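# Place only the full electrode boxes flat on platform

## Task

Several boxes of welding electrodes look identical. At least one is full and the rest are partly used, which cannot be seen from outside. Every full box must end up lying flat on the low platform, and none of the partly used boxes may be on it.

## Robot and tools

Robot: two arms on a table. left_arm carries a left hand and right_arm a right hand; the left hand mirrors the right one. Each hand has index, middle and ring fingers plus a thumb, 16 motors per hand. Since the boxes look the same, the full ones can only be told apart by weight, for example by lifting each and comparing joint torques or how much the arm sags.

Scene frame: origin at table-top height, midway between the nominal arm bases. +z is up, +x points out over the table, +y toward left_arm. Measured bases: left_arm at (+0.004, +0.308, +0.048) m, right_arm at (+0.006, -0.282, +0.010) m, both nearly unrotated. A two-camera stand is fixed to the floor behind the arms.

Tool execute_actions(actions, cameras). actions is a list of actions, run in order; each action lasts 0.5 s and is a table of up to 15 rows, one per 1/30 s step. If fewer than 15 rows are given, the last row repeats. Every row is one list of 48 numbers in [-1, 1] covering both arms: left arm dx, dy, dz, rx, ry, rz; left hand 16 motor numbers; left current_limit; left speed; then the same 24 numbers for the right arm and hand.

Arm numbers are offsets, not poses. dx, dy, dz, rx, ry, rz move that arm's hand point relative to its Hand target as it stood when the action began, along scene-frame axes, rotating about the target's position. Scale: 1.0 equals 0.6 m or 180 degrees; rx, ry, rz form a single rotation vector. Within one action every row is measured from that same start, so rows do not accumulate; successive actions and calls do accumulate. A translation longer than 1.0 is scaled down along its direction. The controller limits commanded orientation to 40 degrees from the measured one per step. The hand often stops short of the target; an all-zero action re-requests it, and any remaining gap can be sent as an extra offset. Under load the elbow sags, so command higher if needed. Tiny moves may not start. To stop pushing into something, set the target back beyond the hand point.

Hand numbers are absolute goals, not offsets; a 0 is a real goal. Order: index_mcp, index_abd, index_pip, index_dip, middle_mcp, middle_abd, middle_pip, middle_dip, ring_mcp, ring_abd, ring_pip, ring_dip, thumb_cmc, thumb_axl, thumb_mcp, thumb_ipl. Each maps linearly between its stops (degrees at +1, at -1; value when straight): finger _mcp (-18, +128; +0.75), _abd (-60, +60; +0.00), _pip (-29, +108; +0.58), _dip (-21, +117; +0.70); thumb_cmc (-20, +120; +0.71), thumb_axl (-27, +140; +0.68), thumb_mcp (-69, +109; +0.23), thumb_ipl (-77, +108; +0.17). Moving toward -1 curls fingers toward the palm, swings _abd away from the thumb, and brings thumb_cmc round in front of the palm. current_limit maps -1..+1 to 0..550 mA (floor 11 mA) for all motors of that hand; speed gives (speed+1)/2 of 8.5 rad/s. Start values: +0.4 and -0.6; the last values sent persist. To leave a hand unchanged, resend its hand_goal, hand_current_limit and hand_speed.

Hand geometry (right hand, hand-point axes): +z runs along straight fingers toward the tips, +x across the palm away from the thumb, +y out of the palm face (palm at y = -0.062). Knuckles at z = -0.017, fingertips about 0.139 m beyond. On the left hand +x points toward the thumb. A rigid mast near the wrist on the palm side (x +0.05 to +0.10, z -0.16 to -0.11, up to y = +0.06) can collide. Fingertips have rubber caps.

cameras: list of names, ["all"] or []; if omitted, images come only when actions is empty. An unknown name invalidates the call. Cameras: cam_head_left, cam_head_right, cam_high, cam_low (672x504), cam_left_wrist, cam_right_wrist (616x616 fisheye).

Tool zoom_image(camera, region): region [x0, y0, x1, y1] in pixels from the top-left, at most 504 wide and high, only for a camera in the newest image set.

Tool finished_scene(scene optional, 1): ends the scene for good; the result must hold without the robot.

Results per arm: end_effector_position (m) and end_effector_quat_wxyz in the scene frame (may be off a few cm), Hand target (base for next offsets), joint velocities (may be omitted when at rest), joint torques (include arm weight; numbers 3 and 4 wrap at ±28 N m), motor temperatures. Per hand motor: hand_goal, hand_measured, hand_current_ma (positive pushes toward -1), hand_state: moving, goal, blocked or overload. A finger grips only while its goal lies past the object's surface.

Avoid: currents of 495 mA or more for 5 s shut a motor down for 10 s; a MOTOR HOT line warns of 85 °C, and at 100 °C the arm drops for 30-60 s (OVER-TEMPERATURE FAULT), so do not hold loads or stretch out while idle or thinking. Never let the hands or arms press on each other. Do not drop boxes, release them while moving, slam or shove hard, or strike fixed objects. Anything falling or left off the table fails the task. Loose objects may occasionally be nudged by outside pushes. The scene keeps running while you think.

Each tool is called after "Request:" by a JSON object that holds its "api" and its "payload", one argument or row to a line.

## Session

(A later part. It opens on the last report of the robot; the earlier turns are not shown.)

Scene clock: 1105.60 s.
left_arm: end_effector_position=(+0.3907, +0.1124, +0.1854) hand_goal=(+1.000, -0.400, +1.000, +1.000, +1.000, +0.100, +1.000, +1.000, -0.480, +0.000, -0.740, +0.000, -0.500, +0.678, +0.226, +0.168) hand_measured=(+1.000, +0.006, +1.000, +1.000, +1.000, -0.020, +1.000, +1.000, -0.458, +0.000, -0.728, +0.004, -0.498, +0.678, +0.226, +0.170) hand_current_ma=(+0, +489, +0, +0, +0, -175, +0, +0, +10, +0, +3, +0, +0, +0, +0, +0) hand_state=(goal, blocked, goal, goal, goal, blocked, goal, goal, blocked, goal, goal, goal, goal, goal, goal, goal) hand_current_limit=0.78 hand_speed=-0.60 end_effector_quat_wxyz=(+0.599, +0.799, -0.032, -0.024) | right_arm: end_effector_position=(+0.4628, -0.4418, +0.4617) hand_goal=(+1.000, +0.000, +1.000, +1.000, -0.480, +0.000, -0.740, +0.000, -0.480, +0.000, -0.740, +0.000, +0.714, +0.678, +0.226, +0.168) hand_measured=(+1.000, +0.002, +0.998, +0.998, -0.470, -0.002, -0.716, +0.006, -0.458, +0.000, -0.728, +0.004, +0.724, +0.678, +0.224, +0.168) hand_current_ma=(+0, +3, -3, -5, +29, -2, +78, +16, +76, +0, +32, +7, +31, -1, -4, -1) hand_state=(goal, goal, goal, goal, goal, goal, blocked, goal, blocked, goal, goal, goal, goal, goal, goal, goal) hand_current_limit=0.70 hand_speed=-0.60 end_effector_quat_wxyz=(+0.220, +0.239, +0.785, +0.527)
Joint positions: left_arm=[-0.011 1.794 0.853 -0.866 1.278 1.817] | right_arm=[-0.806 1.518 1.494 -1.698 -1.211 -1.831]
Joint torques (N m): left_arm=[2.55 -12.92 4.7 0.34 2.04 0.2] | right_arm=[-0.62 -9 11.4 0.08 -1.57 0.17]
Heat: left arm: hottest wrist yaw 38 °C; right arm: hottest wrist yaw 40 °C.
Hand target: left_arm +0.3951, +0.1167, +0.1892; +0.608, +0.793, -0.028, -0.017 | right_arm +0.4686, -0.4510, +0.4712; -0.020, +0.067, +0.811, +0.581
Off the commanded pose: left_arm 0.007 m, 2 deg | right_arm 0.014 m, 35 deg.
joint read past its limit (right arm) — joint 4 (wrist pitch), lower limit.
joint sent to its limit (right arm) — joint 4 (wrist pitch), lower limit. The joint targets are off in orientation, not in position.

Request:
{"api": "execute_actions", "payload": {
  "actions": [
    [[0,0,0,0,0,0,1,0.25,1,1,1,-0.25,1,1,-0.48,0,-0.74,0,-0.5,0.678,0.226,0.168,0.7,-0.5,0,0,0,0,0,0,1,0,1,1,-0.48,0,-0.74,0,-0.48,0,-0.74,0,0.714,0.678,0.226,0.168,0.7,-0.6]],
    [[0,0,0.01,0,0,0,1,0.25,1,1,1,-0.25,1,1,-0.48,0,-0.74,0,-0.5,0.678,0.226,0.168,0.7,-0.5,0,0,0,0,0,0,1,0,1,1,-0.48,0,-0.74,0,-0.48,0,-0.74,0,0.714,0.678,0.226,0.168,0.7,-0.6]],
    [[0,0,0.06,0,0,0,1,0.25,1,1,1,-0.25,1,1,-0.48,0,-0.74,0,-0.5,0.678,0.226,0.168,0.7,-0.5,0,0,0,0,0,0,1,0,1,1,-0.48,0,-0.74,0,-0.48,0,-0.74,0,0.714,0.678,0.226,0.168,0.7,-0.6]]
  ],
  "cameras": ["cam_head_left","cam_low","cam_high"]
}}

Request:
{"api": "execute_actions", "payload": {
  "actions": [
    [[0,0,0.06,-0.02,0,0,1,0.25,1,1,1,-0.25,1,1,-0.48,0,-0.74,0,-0.5,0.678,0.226,0.168,0.7,-0.5,0,0,0,0,0,0,1,0,1,1,-0.48,0,-0.74,0,-0.48,0,-0.74,0,0.714,0.678,0.226,0.168,0.7,-0.6]],
    [[0,0,0.068,0,0,0,1,0.25,1,1,1,-0.25,1,1,-0.48,0,-0.74,0,-0.5,0.678,0.226,0.168,0.7,-0.5,0,0,0,0,0,0,1,0,1,1,-0.48,0,-0.74,0,-0.48,0,-0.74,0,0.714,0.678,0.226,0.168,0.7,-0.6]],
    [[0,0,0.035,0,0,0,1,0.25,1,1,1,-0.25,1,1,-0.48,0,-0.74,0,-0.5,0.678,0.226,0.168,0.7,-0.5,0,0,0,0,0,0,1,0,1,1,-0.48,0,-0.74,0,-0.48,0,-0.74,0,0.714,0.678,0.226,0.168,0.7,-0.6]],
    [[0,0,0.035,0,0,0,1,0.25,1,1,1,-0.25,1,1,-0.48,0,-0.74,0,-0.5,0.678,0.226,0.168,0.7,-0.5,0,0,0,0,0,0,1,0,1,1,-0.48,0,-0.74,0,-0.48,0,-0.74,0,0.714,0.678,0.226,0.168,0.7,-0.6]],
    [[0,0,0.035,0,0,0,1,0.25,1,1,1,-0.25,1,1,-0.48,0,-0.74,0,-0.5,0.678,0.226,0.168,0.7,-0.5,0,0,0,0,0,0,1,0,1,1,-0.48,0,-0.74,0,-0.48,0,-0.74,0,0.714,0.678,0.226,0.168,0.7,-0.6]]
  ]
}}

Request:
{"api": "execute_actions", "payload": {
  "actions": [
    [[0,0,0.035,0,0,0,1,0.25,1,1,1,-0.25,1,1,-0.48,0,-0.74,0,-0.5,0.678,0.226,0.168,0.7,-0.5,0,0,0,0,0,0,1,0,1,1,-0.48,0,-0.74,0,-0.48,0,-0.74,0,0.714,0.678,0.226,0.168,0.7,-0.6]],
    [[0,0,0.035,0,0,0,1,0.25,1,1,1,-0.25,1,1,-0.48,0,-0.74,0,-0.5,0.678,0.226,0.168,0.7,-0.5,0,0,0,0,0,0,1,0,1,1,-0.48,0,-0.74,0,-0.48,0,-0.74,0,0.714,0.678,0.226,0.168,0.7,-0.6]],
    [[0,0,0.035,0,0,0,1,0.25,1,1,1,-0.25,1,1,-0.48,0,-0.74,0,-0.5,0.678,0.226,0.168,0.7,-0.5,0,0,0,0,0,0,1,0,1,1,-0.48,0,-0.74,0,-0.48,0,-0.74,0,0.714,0.678,0.226,0.168,0.7,-0.6]]
  ]
}}

Request:
{"api": "execute_actions", "payload": {
  "actions": [
    [[0,0,-0.035,0,0,0,1,0.25,1,1,1,-0.25,1,1,-0.48,0,-0.74,0,-0.5,0.678,0.226,0.168,0.7,-0.5,0,0,0,0,0,0,1,0,1,1,-0.48,0,-0.74,0,-0.48,0,-0.74,0,0.714,0.678,0.226,0.168,0.7,-0.6]],
    [[0,0,-0.035,0,0,0,1,0.25,1,1,1,-0.25,1,1,-0.48,0,-0.74,0,-0.5,0.678,0.226,0.168,0.7,-0.5,0,0,0,0,0,0,1,0,1,1,-0.48,0,-0.74,0,-0.48,0,-0.74,0,0.714,0.678,0.226,0.168,0.7,-0.6]],
    [[0,0,-0.035,0,0,0,1,0.25,1,1,1,-0.25,1,1,-0.48,0,-0.74,0,-0.5,0.678,0.226,0.168,0.7,-0.5,0,0,0,0,0,0,1,0,1,1,-0.48,0,-0.74,0,-0.48,0,-0.74,0,0.714,0.678,0.226,0.168,0.7,-0.6]]
  ]
}}

Request:
{"api": "execute_actions", "payload": {
  "actions": [
    [[0,0,-0.035,0,0,0,1,0.25,1,1,1,-0.25,1,1,-0.48,0,-0.74,0,-0.5,0.678,0.226,0.168,0.7,-0.5,0,0,0,0,0,0,1,0,1,1,-0.48,0,-0.74,0,-0.48,0,-0.74,0,0.714,0.678,0.226,0.168,0.7,-0.6]],
    [[0,0,-0.035,0,0,0,1,0.25,1,1,1,-0.25,1,1,-0.48,0,-0.74,0,-0.5,0.678,0.226,0.168,0.7,-0.5,0,0,0,0,0,0,1,0,1,1,-0.48,0,-0.74,0,-0.48,0,-0.74,0,0.714,0.678,0.226,0.168,0.7,-0.6]],
    [[0,0,-0.035,0,0,0,1,0.25,1,1,1,-0.25,1,1,-0.48,0,-0.74,0,-0.5,0.678,0.226,0.168,0.7,-0.5,0,0,0,0,0,0,1,0,1,1,-0.48,0,-0.74,0,-0.48,0,-0.74,0,0.714,0.678,0.226,0.168,0.7,-0.6]]
  ]
}}

Scene clock: 1109.90 s.
left_arm: end_effector_position=(+0.3863, +0.1133, +0.2221) hand_goal=(+1.000, +0.250, +1.000, +1.000, +1.000, -0.250, +1.000, +1.000, -0.480, +0.000, -0.740, +0.000, -0.500, +0.678, +0.226, +0.168) hand_measured=(+1.000, +0.246, +1.000, +1.000, +1.000, -0.246, +1.000, +1.000, -0.458, +0.000, -0.728, +0.004, -0.498, +0.678, +0.226, +0.170) hand_current_ma=(+0, +0, +0, +0, +0, +0, +0, +0, +10, +0, +3, +0, +0, +0, +0, +0) hand_state=(goal, goal, goal, goal, goal, goal, goal, goal, blocked, goal, goal, goal, goal, goal, goal, goal) hand_current_limit=0.70 hand_speed=-0.50 end_effector_quat_wxyz=(+0.608, +0.793, -0.025, -0.028) | right_arm: end_effector_position=(+0.4628, -0.4418, +0.4617) hand_goal=(+1.000, +0.000, +1.000, +1.000, -0.480, +0.000, -0.740, +0.000, -0.480, +0.000, -0.740, +0.000, +0.714, +0.678, +0.226, +0.168) hand_measured=(+1.000, +0.002, +0.998, +0.998, -0.470, -0.002, -0.716, +0.006, -0.458, +0.000, -0.728, +0.004, +0.724, +0.678, +0.224, +0.168) hand_current_ma=(+0, +3, -3, -5, +29, -2, +78, +16, +76, +0, +32, +7, +31, -1, -4, -1) hand_state=(goal, goal, goal, goal, goal, goal, blocked, goal, blocked, goal, goal, goal, goal, goal, goal, goal) hand_current_limit=0.70 hand_speed=-0.60 end_effector_quat_wxyz=(+0.220, +0.239, +0.785, +0.527)
Joint positions: left_arm=[-0.011 1.707 0.853 -0.964 1.301 1.812] | right_arm=[-0.806 1.518 1.494 -1.698 -1.211 -1.831]
Joint torques (N m): left_arm=[2.43 -13.16 6.69 -0.34 1.09 0.22] | right_arm=[-0.62 -8.94 11.38 0.06 -1.57 0.18]
Heat: left arm: hottest wrist yaw 37 °C; right arm: hottest wrist yaw 40 °C.
Hand target: left_arm +0.3951, +0.1167, +0.2312; +0.608, +0.793, -0.028, -0.017 | right_arm +0.4686, -0.4510, +0.4712; -0.020, +0.067, +0.811, +0.581
Off the commanded pose: left_arm 0.013 m, 1 deg | right_arm 0.014 m, 35 deg.
joint read past its limit (right arm) — joint 4 (wrist pitch), lower limit.
joint sent to its limit (right arm) — joint 4 (wrist pitch), lower limit. The joint targets are off in orientation, not in position.
Images, in order (width x height): cam_head_left 672x504, cam_high 672x504, cam_low 672x504.

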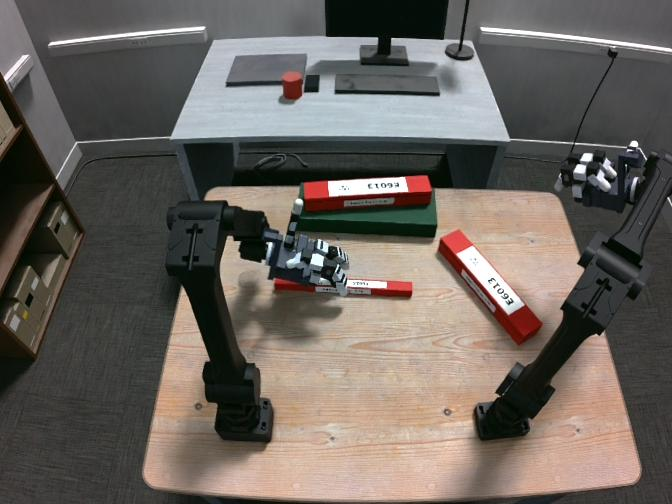

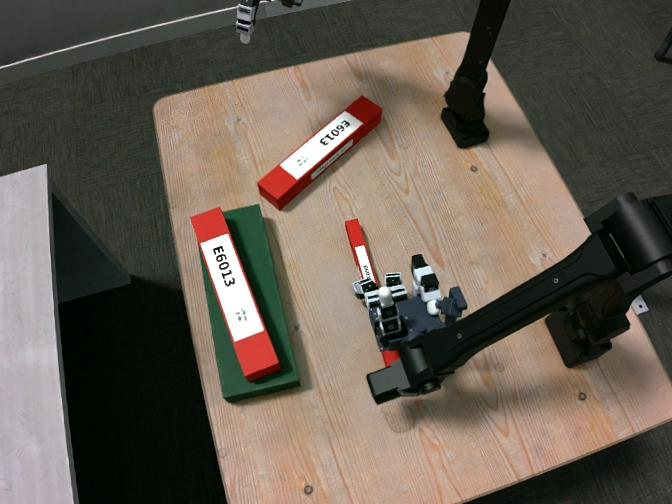

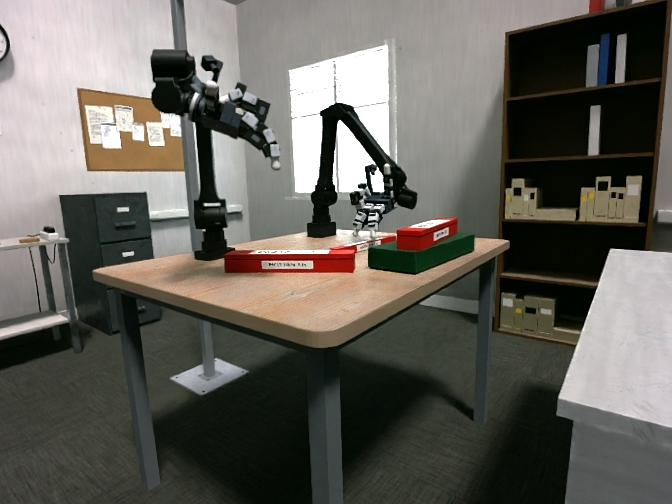

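Scene clock: 1112.67 s.
left_arm: end_effector_position=(+0.3893, +0.1161, +0.3514) hand_goal=(+1.000, +0.250, +1.000, +1.000, +1.000, -0.250, +1.000, +1.000, -0.480, +0.000, -0.740, +0.000, -0.500, +0.678, +0.226, +0.168) hand_measured=(+1.000, +0.246, +1.000, +1.000, +1.000, -0.246, +1.000, +1.000, -0.458, +0.000, -0.728, +0.004, -0.498, +0.678, +0.226, +0.170) hand_current_ma=(+0, +0, +0, +0, +0, +0, +0, +0, +10, +0, +3, +0, +0, +0, +0, +0) hand_state=(goal, goal, goal, goal, goal, goal, goal, goal, blocked, goal, goal, goal, goal, goal, goal, goal) hand_current_limit=0.70 hand_speed=-0.50 end_effector_quat_wxyz=(+0.633, +0.773, -0.009, -0.038) | right_arm: end_effector_position=(+0.4628, -0.4418, +0.4617) hand_goal=(+1.000, +0.000, +1.000, +1.000, -0.480, +0.000, -0.740, +0.000, -0.480, +0.000, -0.740, +0.000, +0.714, +0.678, +0.226, +0.168) hand_measured=(+1.000, +0.002, +0.998, +0.998, -0.470, -0.002, -0.716, +0.006, -0.458, +0.000, -0.728, +0.004, +0.724, +0.678, +0.224, +0.168) hand_current_ma=(+0, +3, -3, -5, +29, -2, +78, +16, +76, +0, +32, +7, +31, -1, -4, -1) hand_state=(goal, goal, goal, goal, goal, goal, blocked, goal, blocked, goal, goal, goal, goal, goal, goal, goal) hand_current_limit=0.70 hand_speed=-0.60 end_effector_quat_wxyz=(+0.220, +0.239, +0.785, +0.527)
Joint positions: left_arm=[-0.011 1.497 0.983 -1.357 1.364 1.829] | right_arm=[-0.806 1.518 1.494 -1.698 -1.211 -1.831]
Joint torques (N m): left_arm=[1.9 -12.51 9.72 -0.49 1.07 0.36] | right_arm=[-0.67 -8.94 11.38 0.08 -1.57 0.18]
Heat: left arm: hottest wrist yaw 37 °C; right arm: hottest wrist yaw 40 °C.
Hand target: left_arm +0.3951, +0.1167, +0.3711; +0.633, +0.774, -0.029, -0.016 | right_arm +0.4686, -0.4510, +0.4712; -0.020, +0.067, +0.811, +0.581
Off the commanded pose: left_arm 0.020 m, 3 deg | right_arm 0.014 m, 35 deg.
joint read past its limit (right arm) — joint 4 (wrist pitch), lower limit.
joint sent to its limit (right arm) — joint 4 (wrist pitch), lower limit. The joint targets are off in orientation, not in position.

Scene clock: 1114.43 s.
left_arm: end_effector_position=(+0.3921, +0.1160, +0.4118) hand_goal=(+1.000, +0.250, +1.000, +1.000, +1.000, -0.250, +1.000, +1.000, -0.480, +0.000, -0.740, +0.000, -0.500, +0.678, +0.226, +0.168) hand_measured=(+1.000, +0.246, +1.000, +1.000, +1.000, -0.246, +1.000, +1.000, -0.458, +0.000, -0.728, +0.004, -0.498, +0.678, +0.226, +0.170) hand_current_ma=(+0, +0, +0, +0, +0, +0, +0, +0, +10, +0, +3, +0, +0, +0, +0, +0) hand_state=(goal, goal, goal, goal, goal, goal, goal, goal, blocked, goal, goal, goal, goal, goal, goal, goal) hand_current_limit=0.70 hand_speed=-0.50 end_effector_quat_wxyz=(+0.633, +0.773, -0.008, -0.039) | right_arm: end_effector_position=(+0.4628, -0.4418, +0.4617) hand_goal=(+1.000, +0.000, +1.000, +1.000, -0.480, +0.000, -0.740, +0.000, -0.480, +0.000, -0.740, +0.000, +0.714, +0.678, +0.226, +0.168) hand_measured=(+1.000, +0.002, +0.998, +0.998, -0.470, -0.002, -0.716, +0.006, -0.458, +0.000, -0.728, +0.004, +0.724, +0.678, +0.224, +0.168) hand_current_ma=(+0, +3, -3, -5, +29, -2, +78, +16, +76, +0, +32, +7, +31, -1, -4, -1) hand_state=(goal, goal, goal, goal, goal, goal, blocked, goal, blocked, goal, goal, goal, goal, goal, goal, goal) hand_current_limit=0.70 hand_speed=-0.60 end_effector_quat_wxyz=(+0.220, +0.239, +0.785, +0.527)
Joint positions: left_arm=[-0.011 1.434 1.089 -1.53 1.364 1.83] | right_arm=[-0.806 1.518 1.494 -1.698 -1.211 -1.831]
Joint torques (N m): left_arm=[1.85 -12.28 10.52 -0.5 1.06 0.37] | right_arm=[-0.62 -8.94 11.38 0.08 -1.57 0.17]
Heat: left arm: hottest wrist yaw 37 °C; right arm: hottest wrist yaw 40 °C.
Hand target: left_arm +0.3951, +0.1167, +0.4341; +0.633, +0.774, -0.029, -0.016 | right_arm +0.4686, -0.4510, +0.4712; -0.020, +0.067, +0.811, +0.581
Off the commanded pose: left_arm 0.022 m, 4 deg | right_arm 0.014 m, 35 deg.
joint read past its limit (right arm) — joint 4 (wrist pitch), lower limit.
joint sent to its limit (right arm) — joint 4 (wrist pitch), lower limit. The joint targets are off in orientation, not in position.

Scene clock: 1116.20 s.
left_arm: end_effector_position=(+0.3925, +0.1160, +0.3759) hand_goal=(+1.000, +0.250, +1.000, +1.000, +1.000, -0.250, +1.000, +1.000, -0.480, +0.000, -0.740, +0.000, -0.500, +0.678, +0.226, +0.168) hand_measured=(+1.000, +0.246, +1.000, +1.000, +1.000, -0.246, +1.000, +1.000, -0.458, +0.000, -0.728, +0.004, -0.498, +0.678, +0.226, +0.170) hand_current_ma=(+0, +0, +0, +0, +0, +0, +0, +0, +10, +0, +3, +0, +0, +0, +0, +0) hand_state=(goal, goal, goal, goal, goal, goal, goal, goal, blocked, goal, goal, goal, goal, goal, goal, goal) hand_current_limit=0.70 hand_speed=-0.50 end_effector_quat_wxyz=(+0.633, +0.774, -0.029, -0.016) | right_arm: end_effector_position=(+0.4628, -0.4418, +0.4617) hand_goal=(+1.000, +0.000, +1.000, +1.000, -0.480, +0.000, -0.740, +0.000, -0.480, +0.000, -0.740, +0.000, +0.714, +0.678, +0.226, +0.168) hand_measured=(+1.000, +0.002, +0.998, +0.998, -0.470, -0.002, -0.716, +0.006, -0.458, +0.000, -0.728, +0.004, +0.724, +0.678, +0.224, +0.168) hand_current_ma=(+0, +3, -3, -5, +29, -2, +78, +16, +76, +0, +32, +7, +31, -1, -4, -1) hand_state=(goal, goal, goal, goal, goal, goal, blocked, goal, blocked, goal, goal, goal, goal, goal, goal, goal) hand_current_limit=0.70 hand_speed=-0.60 end_effector_quat_wxyz=(+0.220, +0.239, +0.785, +0.527)
Joint positions: left_arm=[-0.011 1.473 1.029 -1.382 1.364 1.844] | right_arm=[-0.806 1.518 1.494 -1.698 -1.211 -1.831]
Joint torques (N m): left_arm=[1.9 -10.4 6.83 0.39 1.08 0.28] | right_arm=[-0.62 -8.94 11.4 0.05 -1.57 0.18]
Heat: left arm: hottest wrist yaw 37 °C; right arm: hottest wrist yaw 40 °C.
Hand target: left_arm +0.3952, +0.1167, +0.3710; +0.633, +0.774, -0.029, -0.015 | right_arm +0.4686, -0.4510, +0.4712; -0.020, +0.067, +0.811, +0.581
Off the commanded pose: left_arm 0.006 m, 0 deg | right_arm 0.014 m, 35 deg.
joint read past its limit (right arm) — joint 4 (wrist pitch), lower limit.
joint sent to its limit (right arm) — joint 4 (wrist pitch), lower limit. The joint targets are off in orientation, not in position.

Scene clock: 1117.97 s.
left_arm: end_effector_position=(+0.3931, +0.1160, +0.3134) hand_goal=(+1.000, +0.250, +1.000, +1.000, +1.000, -0.250, +1.000, +1.000, -0.480, +0.000, -0.740, +0.000, -0.500, +0.678, +0.226, +0.168) hand_measured=(+1.000, +0.246, +1.000, +1.000, +1.000, -0.246, +1.000, +1.000, -0.458, +0.000, -0.728, +0.004, -0.498, +0.678, +0.226, +0.170) hand_current_ma=(+0, +0, +0, +0, +0, +0, +0, +0, +10, +0, +3, +0, +0, +0, +0, +0) hand_state=(goal, goal, goal, goal, goal, goal, goal, goal, blocked, goal, goal, goal, goal, goal, goal, goal) hand_current_limit=0.70 hand_speed=-0.50 end_effector_quat_wxyz=(+0.633, +0.774, -0.030, -0.015) | right_arm: end_effector_position=(+0.4628, -0.4418, +0.4617) hand_goal=(+1.000, +0.000, +1.000, +1.000, -0.480, +0.000, -0.740, +0.000, -0.480, +0.000, -0.740, +0.000, +0.714, +0.678, +0.226, +0.168) hand_measured=(+1.000, +0.002, +0.998, +0.998, -0.470, -0.002, -0.716, +0.006, -0.458, +0.000, -0.728, +0.004, +0.724, +0.678, +0.224, +0.168) hand_current_ma=(+0, +3, -3, -5, +29, -2, +78, +16, +76, +0, +32, +7, +31, -1, -4, -1) hand_state=(goal, goal, goal, goal, goal, goal, blocked, goal, blocked, goal, goal, goal, goal, goal, goal, goal) hand_current_limit=0.70 hand_speed=-0.60 end_effector_quat_wxyz=(+0.220, +0.239, +0.785, +0.527)
Joint positions: left_arm=[-0.011 1.565 0.944 -1.205 1.364 1.846] | right_arm=[-0.806 1.518 1.494 -1.698 -1.211 -1.831]
Joint torques (N m): left_arm=[1.9 -10.81 6.11 0.39 1.06 0.25] | right_arm=[-0.67 -8.94 11.38 0.05 -1.56 0.18]
Heat: left arm: hottest wrist yaw 36 °C; right arm: hottest wrist yaw 40 °C.
Hand target: left_arm +0.3952, +0.1167, +0.3081; +0.633, +0.774, -0.029, -0.015 | right_arm +0.4686, -0.4510, +0.4712; -0.020, +0.067, +0.811, +0.581
Off the commanded pose: left_arm 0.006 m, 0 deg | right_arm 0.014 m, 35 deg.
joint read past its limit (right arm) — joint 4 (wrist pitch), lower limit.
joint sent to its limit (right arm) — joint 4 (wrist pitch), lower limit. The joint targets are off in orientation, not in position.

Request:
{"api": "execute_actions", "payload": {
  "actions": [
    [[0.06,0.037,0,0,0,0.074,1,0,1,1,1,-0.05,1,1,-0.48,0,-0.74,0,-0.5,0.678,0.226,0.168,0.7,-0.5,0,0,0,0,0,0,1,0,1,1,-0.48,0,-0.74,0,-0.48,0,-0.74,0,0.714,0.678,0.226,0.168,0.7,-0.6]],
    [[0.08,0.037,0,0,0,0.074,1,0,1,1,1,-0.05,1,1,-0.48,0,-0.74,0,-0.5,0.678,0.226,0.168,0.7,-0.5,0,0,0,0,0,0,1,0,1,1,-0.48,0,-0.74,0,-0.48,0,-0.74,0,0.714,0.678,0.226,0.168,0.7,-0.6]],
    [[0.08,0.037,0,0,0,0.074,1,0,1,1,1,-0.05,1,1,-0.48,0,-0.74,0,-0.5,0.678,0.226,0.168,0.7,-0.5,0,0,0,0,0,0,1,0,1,1,-0.48,0,-0.74,0,-0.48,0,-0.74,0,0.714,0.678,0.226,0.168,0.7,-0.6]]
  ],
  "cameras": ["cam_head_left","cam_low","cam_high"]
}}

Scene clock: 1122.83 s.
left_arm: end_effector_position=(+0.5275, +0.1874, +0.2991) hand_goal=(+1.000, +0.000, +1.000, +1.000, +1.000, -0.050, +1.000, +1.000, -0.480, +0.000, -0.740, +0.000, -0.500, +0.678, +0.226, +0.168) hand_measured=(+1.000, +0.002, +1.000, +1.000, +1.000, -0.052, +1.000, +1.000, -0.458, +0.000, -0.728, +0.004, -0.498, +0.678, +0.226, +0.170) hand_current_ma=(+0, +0, +0, +0, +0, +0, +0, +0, +10, +0, +3, +0, +0, +0, +0, +0) hand_state=(goal, goal, goal, goal, goal, goal, goal, goal, blocked, goal, goal, goal, goal, goal, goal, goal) hand_current_limit=0.70 hand_speed=-0.50 end_effector_quat_wxyz=(+0.585, +0.757, +0.230, +0.177) | right_arm: end_effector_position=(+0.4628, -0.4418, +0.4617) hand_goal=(+1.000, +0.000, +1.000, +1.000, -0.480, +0.000, -0.740, +0.000, -0.480, +0.000, -0.740, +0.000, +0.714, +0.678, +0.226, +0.168) hand_measured=(+1.000, +0.002, +0.998, +0.998, -0.470, -0.002, -0.716, +0.006, -0.458, +0.000, -0.728, +0.004, +0.724, +0.678, +0.224, +0.168) hand_current_ma=(+0, +3, -3, -5, +29, -2, +78, +16, +76, +0, +32, +7, +31, -1, -4, -1) hand_state=(goal, goal, goal, goal, goal, goal, blocked, goal, blocked, goal, goal, goal, goal, goal, goal, goal) hand_current_limit=0.70 hand_speed=-0.60 end_effector_quat_wxyz=(+0.220, +0.239, +0.785, +0.527)
Joint positions: left_arm=[0.06 1.495 0.723 0.292 0.99 0.409] | right_arm=[-0.806 1.518 1.494 -1.698 -1.211 -1.831]
Joint torques (N m): left_arm=[1.08 -13.1 6.72 2.85 0.32 0.08] | right_arm=[-0.67 -8.94 11.38 0.06 -1.57 0.18]
Heat: left arm: hottest wrist yaw 36 °C; right arm: hottest wrist yaw 40 °C.
Hand target: left_arm +0.5271, +0.1834, +0.3079; +0.600, +0.737, +0.238, +0.202 | right_arm +0.4686, -0.4510, +0.4712; -0.020, +0.067, +0.811, +0.581
Off the commanded pose: left_arm 0.010 m, 4 deg | right_arm 0.014 m, 35 deg.
joint read past its limit (right arm) — joint 4 (wrist pitch), lower limit.
joint sent to its limit (right arm) — joint 4 (wrist pitch), lower limit. The joint targets are off in orientation, not in position.
Images, in order (width x height): cam_head_left 672x504, cam_high 672x504, cam_low 672x504.

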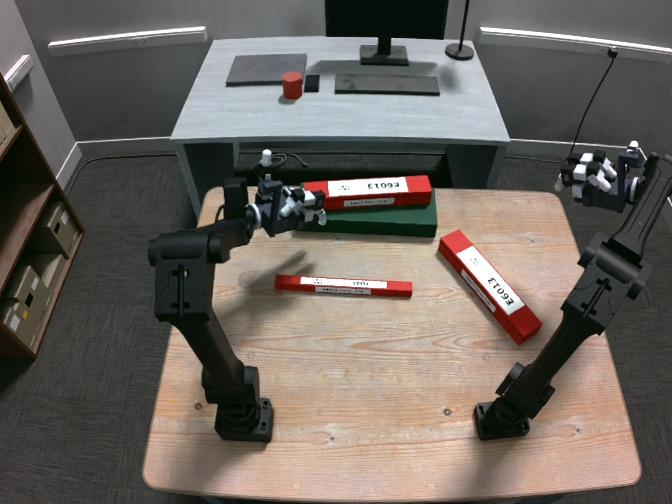

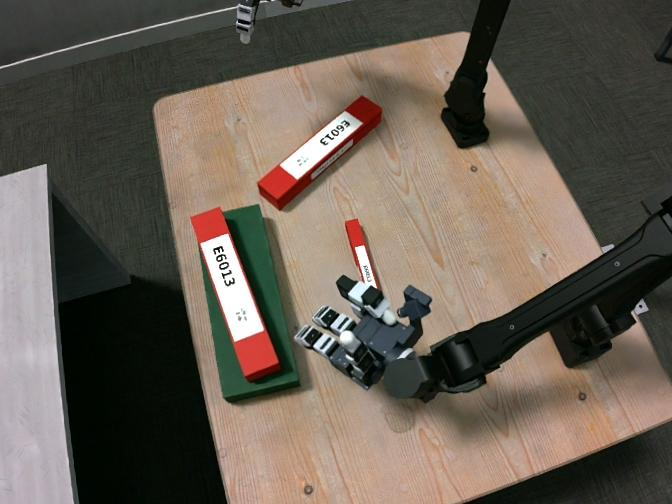

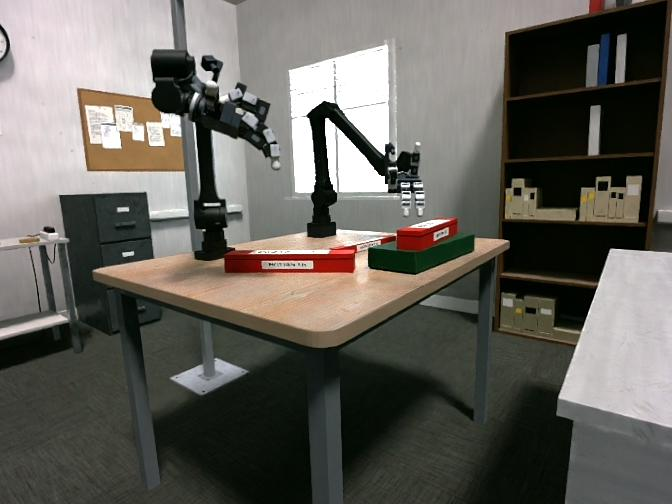

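Request:
{"api": "execute_actions", "payload": {
  "actions": [
    [[0.01,0,-0.06,0,0,0,1,0,1,1,1,-0.05,1,1,-0.48,0,-0.74,0,-0.5,0.678,0.226,0.168,0.7,-0.5,0,0,0,0,0,0,1,0,1,1,-0.48,0,-0.74,0,-0.48,0,-0.74,0,0.714,0.678,0.226,0.168,0.7,-0.6]],
    [[0.01,0,-0.06,0,0,0,1,0,1,1,1,-0.05,1,1,-0.48,0,-0.74,0,-0.5,0.678,0.226,0.168,0.7,-0.5,0,0,0,0,0,0,1,0,1,1,-0.48,0,-0.74,0,-0.48,0,-0.74,0,0.714,0.678,0.226,0.168,0.7,-0.6]]
  ],
  "cameras": ["cam_head_left","cam_low","cam_high"]
}}

Request:
{"api": "zoom_image", "payload": {
  "camera": "cam_high",
  "region": [180, 190, 400, 410]
}}

Request:
{"api": "zoom_image", "payload": {
  "camera": "cam_low",
  "region": [360, 130, 490, 280]
}}

Request:
{"api": "zoom_image", "payload": {
  "camera": "cam_head_left",
  "region": [235, 140, 445, 260]
}}

Scene clock: 1125.53 s.
left_arm: end_effector_position=(+0.5387, +0.1877, +0.2371) hand_goal=(+1.000, +0.000, +1.000, +1.000, +1.000, -0.050, +1.000, +1.000, -0.480, +0.000, -0.740, +0.000, -0.500, +0.678, +0.226, +0.168) hand_measured=(+1.000, -0.004, +1.000, +1.000, +1.000, -0.052, +1.000, +1.000, -0.458, +0.000, -0.728, +0.004, -0.498, +0.678, +0.226, +0.170) hand_current_ma=(+0, +0, +0, +0, +0, +0, +0, +0, +10, +0, +3, +0, +0, +0, +0, +0) hand_state=(goal, goal, goal, goal, goal, goal, goal, goal, blocked, goal, goal, goal, goal, goal, goal, goal) hand_current_limit=0.70 hand_speed=-0.50 end_effector_quat_wxyz=(+0.597, +0.738, +0.241, +0.201) | right_arm: end_effector_position=(+0.4628, -0.4418, +0.4617) hand_goal=(+1.000, +0.000, +1.000, +1.000, -0.480, +0.000, -0.740, +0.000, -0.480, +0.000, -0.740, +0.000, +0.714, +0.678, +0.226, +0.168) hand_measured=(+1.000, +0.002, +0.998, +0.998, -0.470, -0.002, -0.716, +0.006, -0.458, +0.000, -0.728, +0.004, +0.724, +0.678, +0.224, +0.168) hand_current_ma=(+0, +3, -3, -5, +29, -2, +78, +16, +76, +0, +32, +7, +31, -1, -4, -1) hand_state=(goal, goal, goal, goal, goal, goal, blocked, goal, blocked, goal, goal, goal, goal, goal, goal, goal) hand_current_limit=0.70 hand_speed=-0.60 end_effector_quat_wxyz=(+0.220, +0.239, +0.785, +0.527)
Joint positions: left_arm=[0.041 1.711 0.674 0.679 0.942 0.302] | right_arm=[-0.806 1.518 1.494 -1.698 -1.211 -1.831]
Joint torques (N m): left_arm=[0.79 -12.34 5.49 3.15 0.21 0.16] | right_arm=[-0.62 -8.94 11.4 0.06 -1.57 0.17]
Heat: left arm: hottest wrist yaw 35 °C; right arm: hottest wrist yaw 40 °C.
Hand target: left_arm +0.5391, +0.1833, +0.2361; +0.600, +0.737, +0.237, +0.202 | right_arm +0.4686, -0.4510, +0.4712; -0.020, +0.067, +0.811, +0.581
Off the commanded pose: left_arm 0.005 m, 1 deg | right_arm 0.014 m, 35 deg.
joint read past its limit (right arm) — joint 4 (wrist pitch), lower limit.
joint sent to its limit (right arm) — joint 4 (wrist pitch), lower limit. The joint targets are off in orientation, not in position.
Images, in order (width x height): cam_head_left 672x504, cam_high 672x504, cam_low 672x504.

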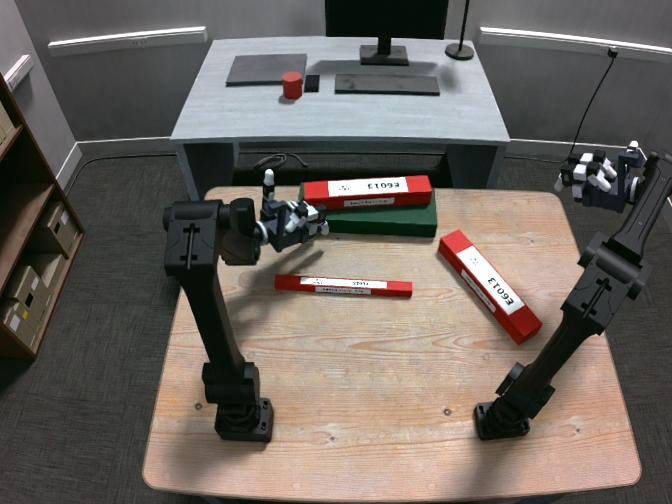

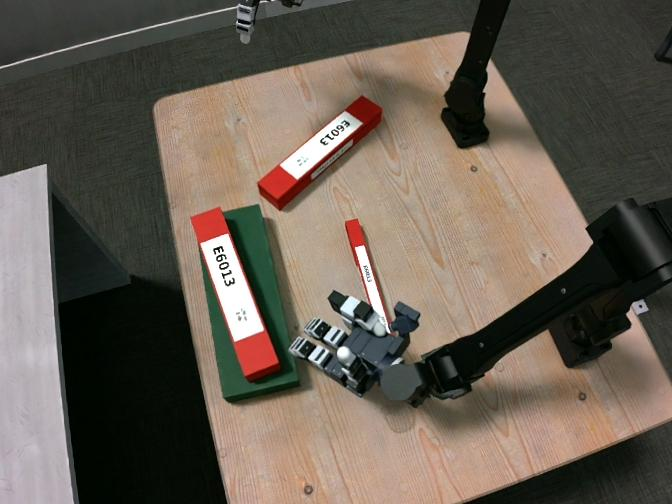

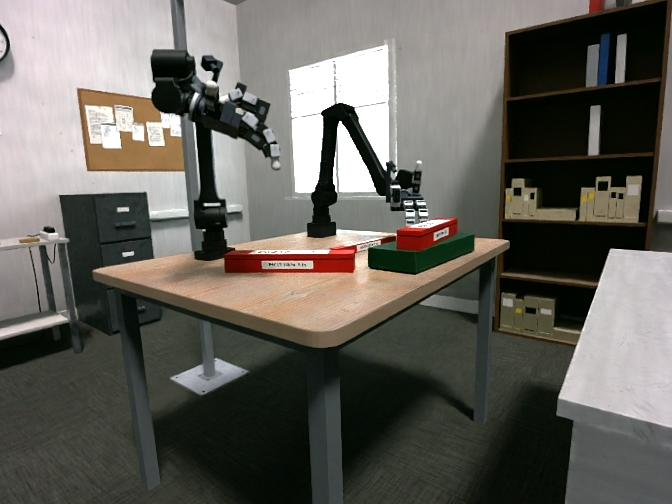

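Scaled by 2.291.

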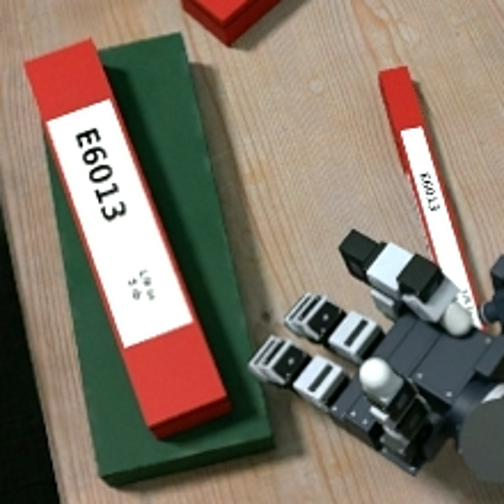

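Scaled by 3.360.

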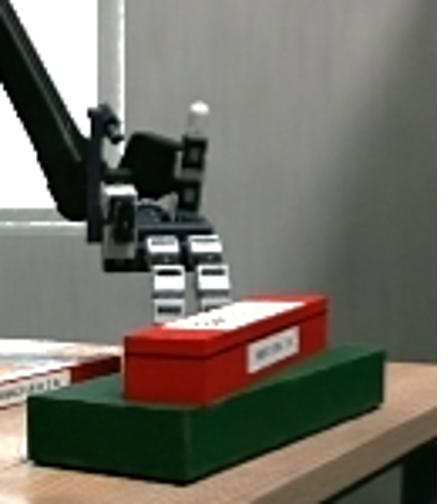

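Scaled by 2.400.

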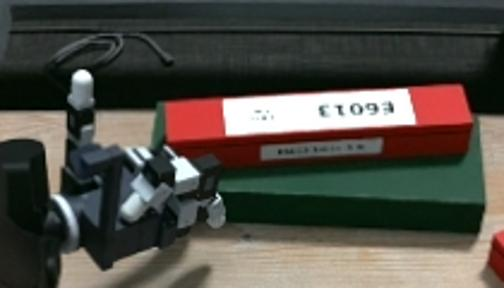

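Request:
{"api": "execute_actions", "payload": {
  "actions": [
    [[0.033,0,0,0,0,0,1,0,1,1,1,-0.05,1,1,-0.48,0,-0.74,0,-0.5,0.678,0.226,0.168,0.7,-0.5,0,0,0,0,0,0,1,0,1,1,-0.48,0,-0.74,0,-0.48,0,-0.74,0,0.714,0.678,0.226,0.168,0.7,-0.6]],
    [[0.033,0,0,0,0,0,1,0,1,1,1,-0.05,1,1,-0.48,0,-0.74,0,-0.5,0.678,0.226,0.168,0.7,-0.5,0,0,0,0,0,0,1,0,1,1,-0.48,0,-0.74,0,-0.48,0,-0.74,0,0.714,0.678,0.226,0.168,0.7,-0.6]]
  ],
  "cameras": ["cam_head_left","cam_high"]
}}

Request:
{"api": "zoom_image", "payload": {
  "camera": "cam_high",
  "region": [180, 190, 400, 410]
}}

Request:
{"api": "execute_actions", "payload": {
  "actions": [
    [[0.03,0,0,0,0,0,1,0,1,1,1,-0.05,1,1,-0.48,0,-0.74,0,-0.5,0.678,0.226,0.168,0.7,-0.5,0,0,0,0,0,0,1,0,1,1,-0.48,0,-0.74,0,-0.48,0,-0.74,0,0.714,0.678,0.226,0.168,0.7,-0.6]]
  ],
  "cameras": ["cam_head_left","cam_high"]
}}

Request:
{"api": "zoom_image", "payload": {
  "camera": "cam_high",
  "region": [180, 190, 400, 410]
}}

Request:
{"api": "zoom_image", "payload": {
  "camera": "cam_head_left",
  "region": [235, 140, 445, 260]
}}

Scene clock: 1127.67 s.
left_arm: end_effector_position=(+0.5519, +0.1925, +0.2359) hand_goal=(+1.000, +0.000, +1.000, +1.000, +1.000, -0.050, +1.000, +1.000, -0.480, +0.000, -0.740, +0.000, -0.500, +0.678, +0.226, +0.168) hand_measured=(+1.002, -0.086, +1.002, +1.000, +1.000, -0.052, +1.000, +1.000, -0.458, +0.000, -0.728, +0.004, -0.498, +0.678, +0.226, +0.170) hand_current_ma=(+0, -92, +0, +0, +0, +0, +0, +0, +10, +0, +3, +0, +0, +0, +0, +0) hand_state=(goal, blocked, goal, goal, goal, goal, goal, goal, blocked, goal, goal, goal, goal, goal, goal, goal) hand_current_limit=0.70 hand_speed=-0.50 end_effector_quat_wxyz=(+0.601, +0.735, +0.250, +0.192) | right_arm: end_effector_position=(+0.4628, -0.4418, +0.4617) hand_goal=(+1.000, +0.000, +1.000, +1.000, -0.480, +0.000, -0.740, +0.000, -0.480, +0.000, -0.740, +0.000, +0.714, +0.678, +0.226, +0.168) hand_measured=(+1.000, +0.002, +0.998, +0.998, -0.470, -0.002, -0.716, +0.006, -0.458, +0.000, -0.728, +0.004, +0.724, +0.678, +0.224, +0.168) hand_current_ma=(+0, +3, -3, -5, +29, -2, +78, +16, +76, +0, +32, +7, +31, -1, -4, -1) hand_state=(goal, goal, goal, goal, goal, goal, blocked, goal, blocked, goal, goal, goal, goal, goal, goal, goal) hand_current_limit=0.70 hand_speed=-0.60 end_effector_quat_wxyz=(+0.220, +0.239, +0.785, +0.527)
Joint positions: left_arm=[0.048 1.734 0.708 0.665 0.951 0.279] | right_arm=[-0.806 1.518 1.494 -1.698 -1.211 -1.831]
Joint torques (N m): left_arm=[0.09 -9.52 10.95 2.06 -0.31 0.37] | right_arm=[-0.62 -8.94 11.4 0.06 -1.57 0.17]
Heat: left arm: hottest wrist yaw 35 °C; right arm: hottest wrist yaw 40 °C.
Hand target: left_arm +0.5787, +0.1833, +0.2361; +0.600, +0.737, +0.238, +0.202 | right_arm +0.4686, -0.4510, +0.4712; -0.020, +0.067, +0.811, +0.581
Off the commanded pose: left_arm 0.028 m, 2 deg | right_arm 0.014 m, 35 deg.
joint read past its limit (right arm) — joint 4 (wrist pitch), lower limit.
joint sent to its limit (right arm) — joint 4 (wrist pitch), lower limit. The joint targets are off in orientation, not in position.
Images, in order (width x height): cam_head_left 672x504, cam_high 672x504.

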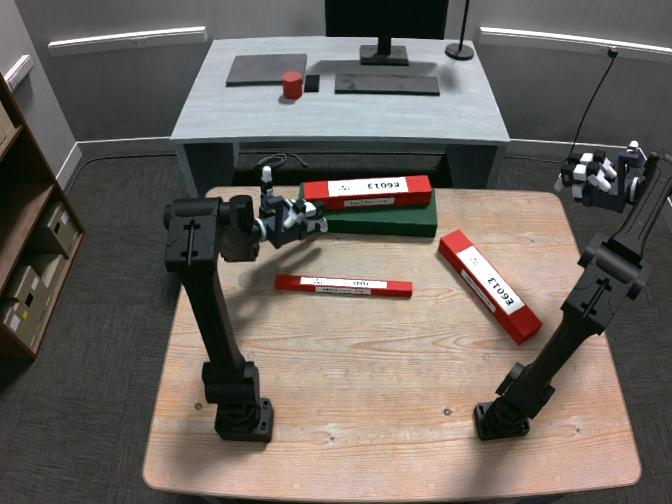

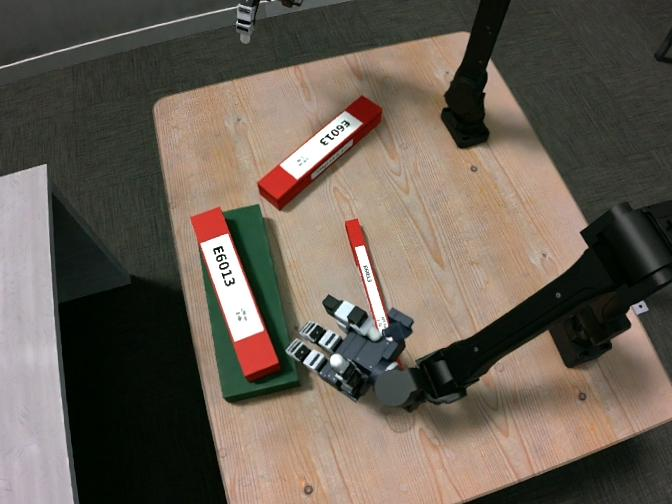

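Scaled by 2.291.

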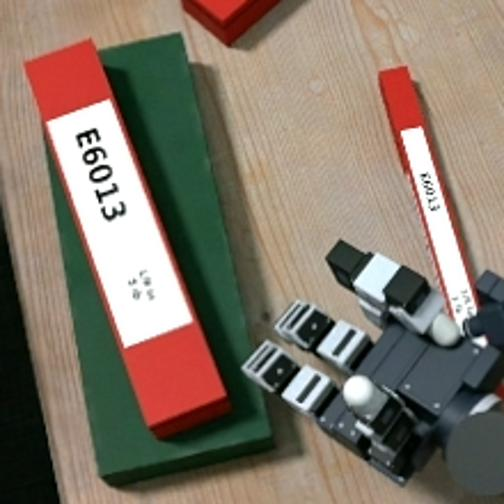

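Scene clock: 1128.37 s.
left_arm: end_effector_position=(+0.5633, +0.1985, +0.2358) hand_goal=(+1.000, +0.000, +1.000, +1.000, +1.000, -0.050, +1.000, +1.000, -0.480, +0.000, -0.740, +0.000, -0.500, +0.678, +0.226, +0.168) hand_measured=(+1.002, -0.158, +1.002, +1.000, +1.000, -0.052, +1.000, +1.000, -0.458, +0.000, -0.728, +0.004, -0.498, +0.678, +0.226, +0.170) hand_current_ma=(+0, -297, +0, +0, +0, +0, +0, +0, +10, +0, +3, +0, +0, +0, +0, +0) hand_state=(goal, blocked, goal, goal, goal, goal, goal, goal, blocked, goal, goal, goal, goal, goal, goal, goal) hand_current_limit=0.70 hand_speed=-0.50 end_effector_quat_wxyz=(+0.604, +0.731, +0.261, +0.182) | right_arm: end_effector_position=(+0.4628, -0.4418, +0.4617) hand_goal=(+1.000, +0.000, +1.000, +1.000, -0.480, +0.000, -0.740, +0.000, -0.480, +0.000, -0.740, +0.000, +0.714, +0.678, +0.226, +0.168) hand_measured=(+1.000, +0.002, +0.998, +0.998, -0.470, -0.002, -0.716, +0.006, -0.458, +0.000, -0.728, +0.004, +0.724, +0.678, +0.224, +0.168) hand_current_ma=(+0, +3, -3, -5, +29, -2, +78, +16, +76, +0, +32, +7, +31, -1, -4, -1) hand_state=(goal, goal, goal, goal, goal, goal, blocked, goal, blocked, goal, goal, goal, goal, goal, goal, goal) hand_current_limit=0.70 hand_speed=-0.60 end_effector_quat_wxyz=(+0.220, +0.239, +0.785, +0.527)
Joint positions: left_arm=[0.058 1.748 0.738 0.642 0.963 0.256] | right_arm=[-0.806 1.518 1.494 -1.698 -1.211 -1.831]
Joint torques (N m): left_arm=[-1.08 -8.64 12.48 2.28 -0.88 0.61] | right_arm=[-0.67 -9 11.4 0.06 -1.57 0.18]
Heat: left arm: hottest wrist yaw 35 °C; right arm: hottest wrist yaw 40 °C.
Hand target: left_arm +0.5968, +0.1834, +0.2361; +0.600, +0.737, +0.238, +0.202 | right_arm +0.4686, -0.4510, +0.4712; -0.020, +0.067, +0.811, +0.581
Off the commanded pose: left_arm 0.037 m, 4 deg | right_arm 0.014 m, 35 deg.
joint read past its limit (right arm) — joint 4 (wrist pitch), lower limit.
joint sent to its limit (right arm) — joint 4 (wrist pitch), lower limit. The joint targets are off in orientation, not in position.
Images, in order (width x height): cam_head_left 672x504, cam_high 672x504.

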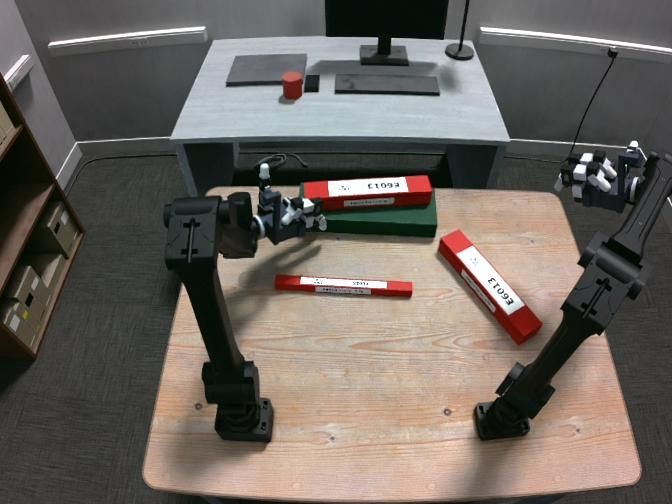

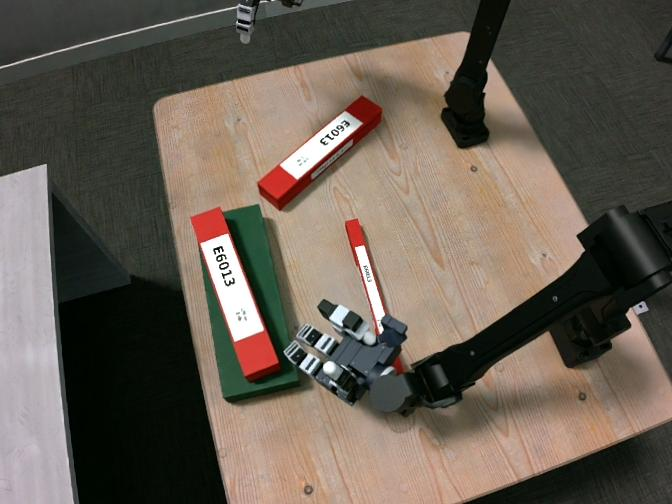

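Scaled by 2.291.

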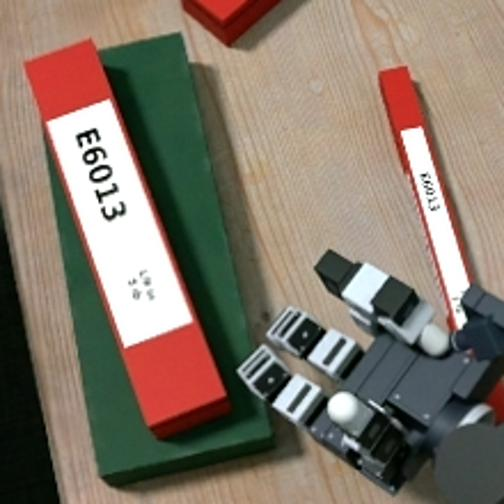

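Scaled by 2.400.

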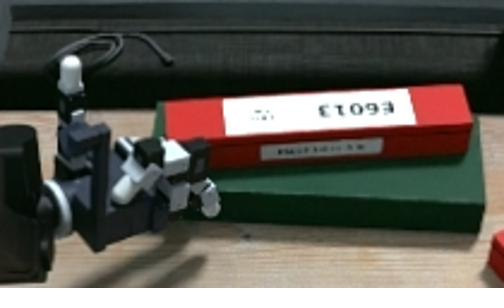

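Request:
{"api": "execute_actions", "payload": {
  "actions": [
    [[-0.08,0,0.01,0,0,0.05,1,0,1,1,1,-0.05,1,1,-0.48,0,-0.74,0,-0.5,0.678,0.226,0.168,0.7,-0.5,0,0,0,0,0,0,1,0,1,1,-0.48,0,-0.74,0,-0.48,0,-0.74,0,0.714,0.678,0.226,0.168,0.7,-0.6]],
    [[-0.02,-0.01,0.01,0,0,0.11,1,0,1,1,1,0,1,1,-0.48,0,-0.74,0,-0.5,0.678,0.226,0.168,0.7,-0.5,0,0,0,0,0,0,1,0,1,1,-0.48,0,-0.74,0,-0.48,0,-0.74,0,0.714,0.678,0.226,0.168,0.7,-0.6]],
    [[0,-0.02,0,0,0,0.11,1,0,1,1,1,0,1,1,-0.48,0,-0.74,0,-0.5,0.678,0.226,0.168,0.7,-0.5,0,0,0,0,0,0,1,0,1,1,-0.48,0,-0.74,0,-0.48,0,-0.74,0,0.714,0.678,0.226,0.168,0.7,-0.6]]
  ],
  "cameras": ["cam_head_left","cam_high","cam_low"]
}}

Request:
{"api": "zoom_image", "payload": {
  "camera": "cam_high",
  "region": [180, 190, 400, 410]
}}

Request:
{"api": "zoom_image", "payload": {
  "camera": "cam_low",
  "region": [360, 130, 490, 280]
}}

Request:
{"api": "zoom_image", "payload": {
  "camera": "cam_head_left",
  "region": [235, 140, 445, 260]
}}

Scene clock: 1132.60 s.
left_arm: end_effector_position=(+0.5250, +0.1693, +0.2441) hand_goal=(+1.000, +0.000, +1.000, +1.000, +1.000, +0.000, +1.000, +1.000, -0.480, +0.000, -0.740, +0.000, -0.500, +0.678, +0.226, +0.168) hand_measured=(+1.000, -0.002, +1.000, +1.000, +1.000, -0.002, +1.000, +1.000, -0.458, +0.000, -0.728, +0.004, -0.498, +0.678, +0.226, +0.170) hand_current_ma=(+0, +0, +0, +0, +0, +0, +0, +0, +10, +0, +3, +0, +0, +0, +0, +0) hand_state=(goal, goal, goal, goal, goal, goal, goal, goal, blocked, goal, goal, goal, goal, goal, goal, goal) hand_current_limit=0.70 hand_speed=-0.50 end_effector_quat_wxyz=(+0.457, +0.581, +0.517, +0.431) | right_arm: end_effector_position=(+0.4628, -0.4418, +0.4617) hand_goal=(+1.000, +0.000, +1.000, +1.000, -0.480, +0.000, -0.740, +0.000, -0.480, +0.000, -0.740, +0.000, +0.714, +0.678, +0.226, +0.168) hand_measured=(+1.000, +0.002, +0.998, +0.998, -0.470, -0.002, -0.716, +0.006, -0.458, +0.000, -0.728, +0.004, +0.724, +0.678, +0.224, +0.168) hand_current_ma=(+0, +3, -3, -5, +29, -2, +78, +16, +76, +0, +32, +7, +31, -1, -4, -1) hand_state=(goal, goal, goal, goal, goal, goal, blocked, goal, blocked, goal, goal, goal, goal, goal, goal, goal) hand_current_limit=0.70 hand_speed=-0.60 end_effector_quat_wxyz=(+0.220, +0.239, +0.785, +0.527)
Joint positions: left_arm=[-0.405 1.634 0.542 0.871 -0.308 -0.04] | right_arm=[-0.806 1.518 1.494 -1.698 -1.211 -1.831]
Joint torques (N m): left_arm=[1.61 -10.46 8.03 2.47 -0.23 0.08] | right_arm=[-0.62 -8.94 11.38 0.06 -1.57 0.17]
Heat: left arm: hottest wrist yaw 35 °C; right arm: hottest elbow 39 °C.
Hand target: left_arm +0.5368, +0.1654, +0.2481; +0.464, +0.574, +0.520, +0.431 | right_arm +0.4686, -0.4510, +0.4712; -0.020, +0.067, +0.811, +0.581
Off the commanded pose: left_arm 0.013 m, 1 deg | right_arm 0.014 m, 35 deg.
joint read past its limit (right arm) — joint 4 (wrist pitch), lower limit.
joint sent to its limit (right arm) — joint 4 (wrist pitch), lower limit. The joint targets are off in orientation, not in position.
Images, in order (width x height): cam_head_left 672x504, cam_high 672x504, cam_low 672x504.

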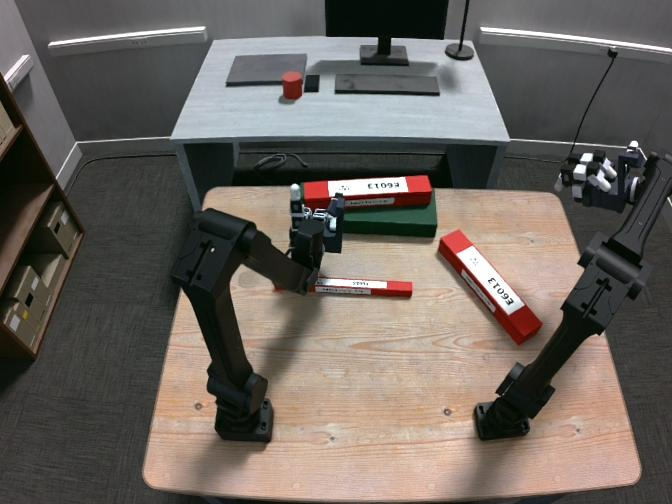

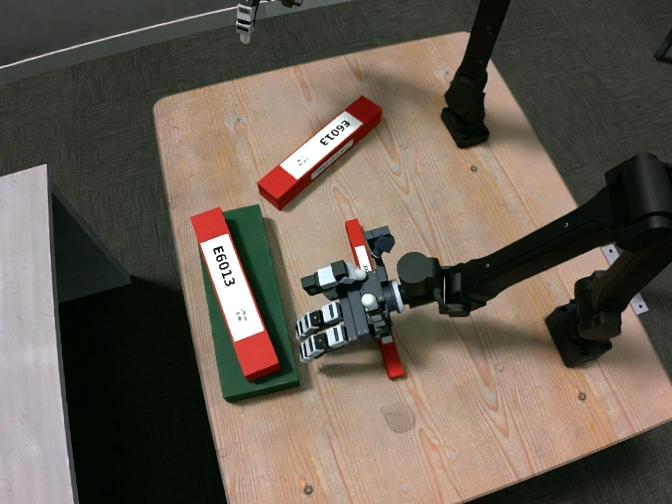

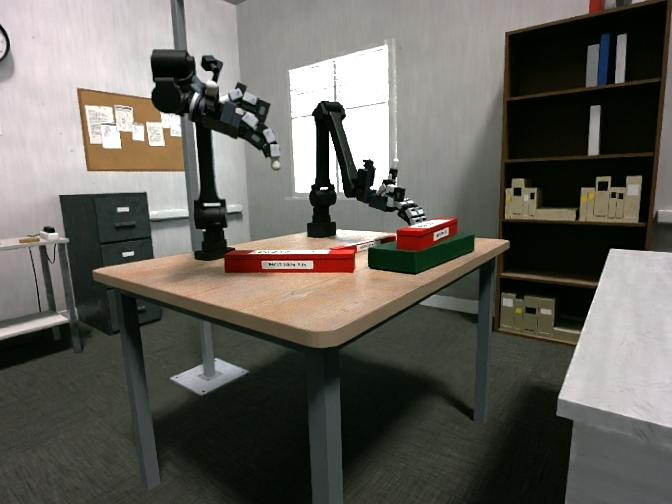

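Scaled by 2.291.

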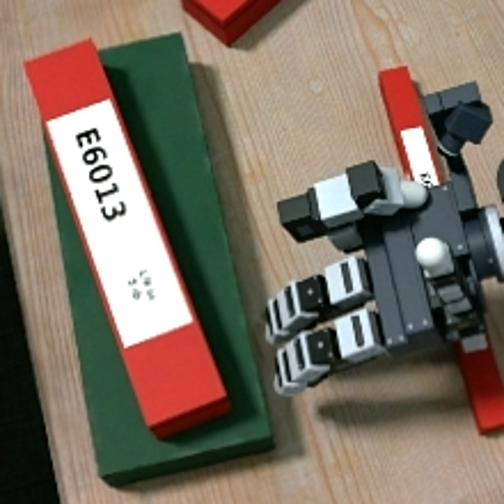

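Scaled by 3.360.

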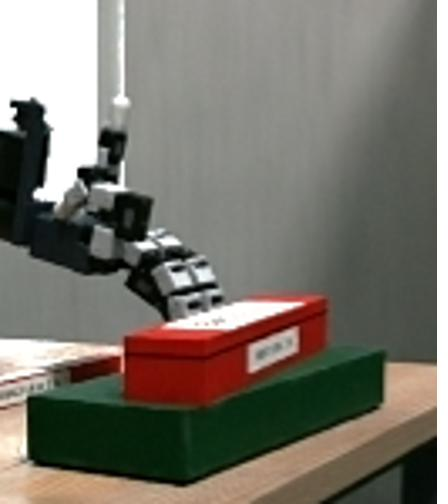

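Scaled by 2.400.

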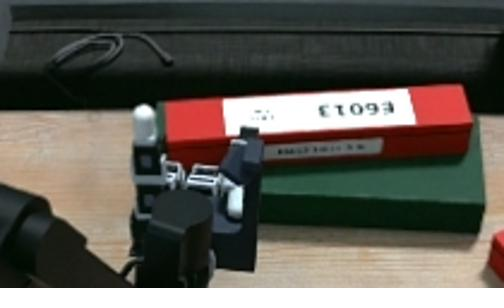

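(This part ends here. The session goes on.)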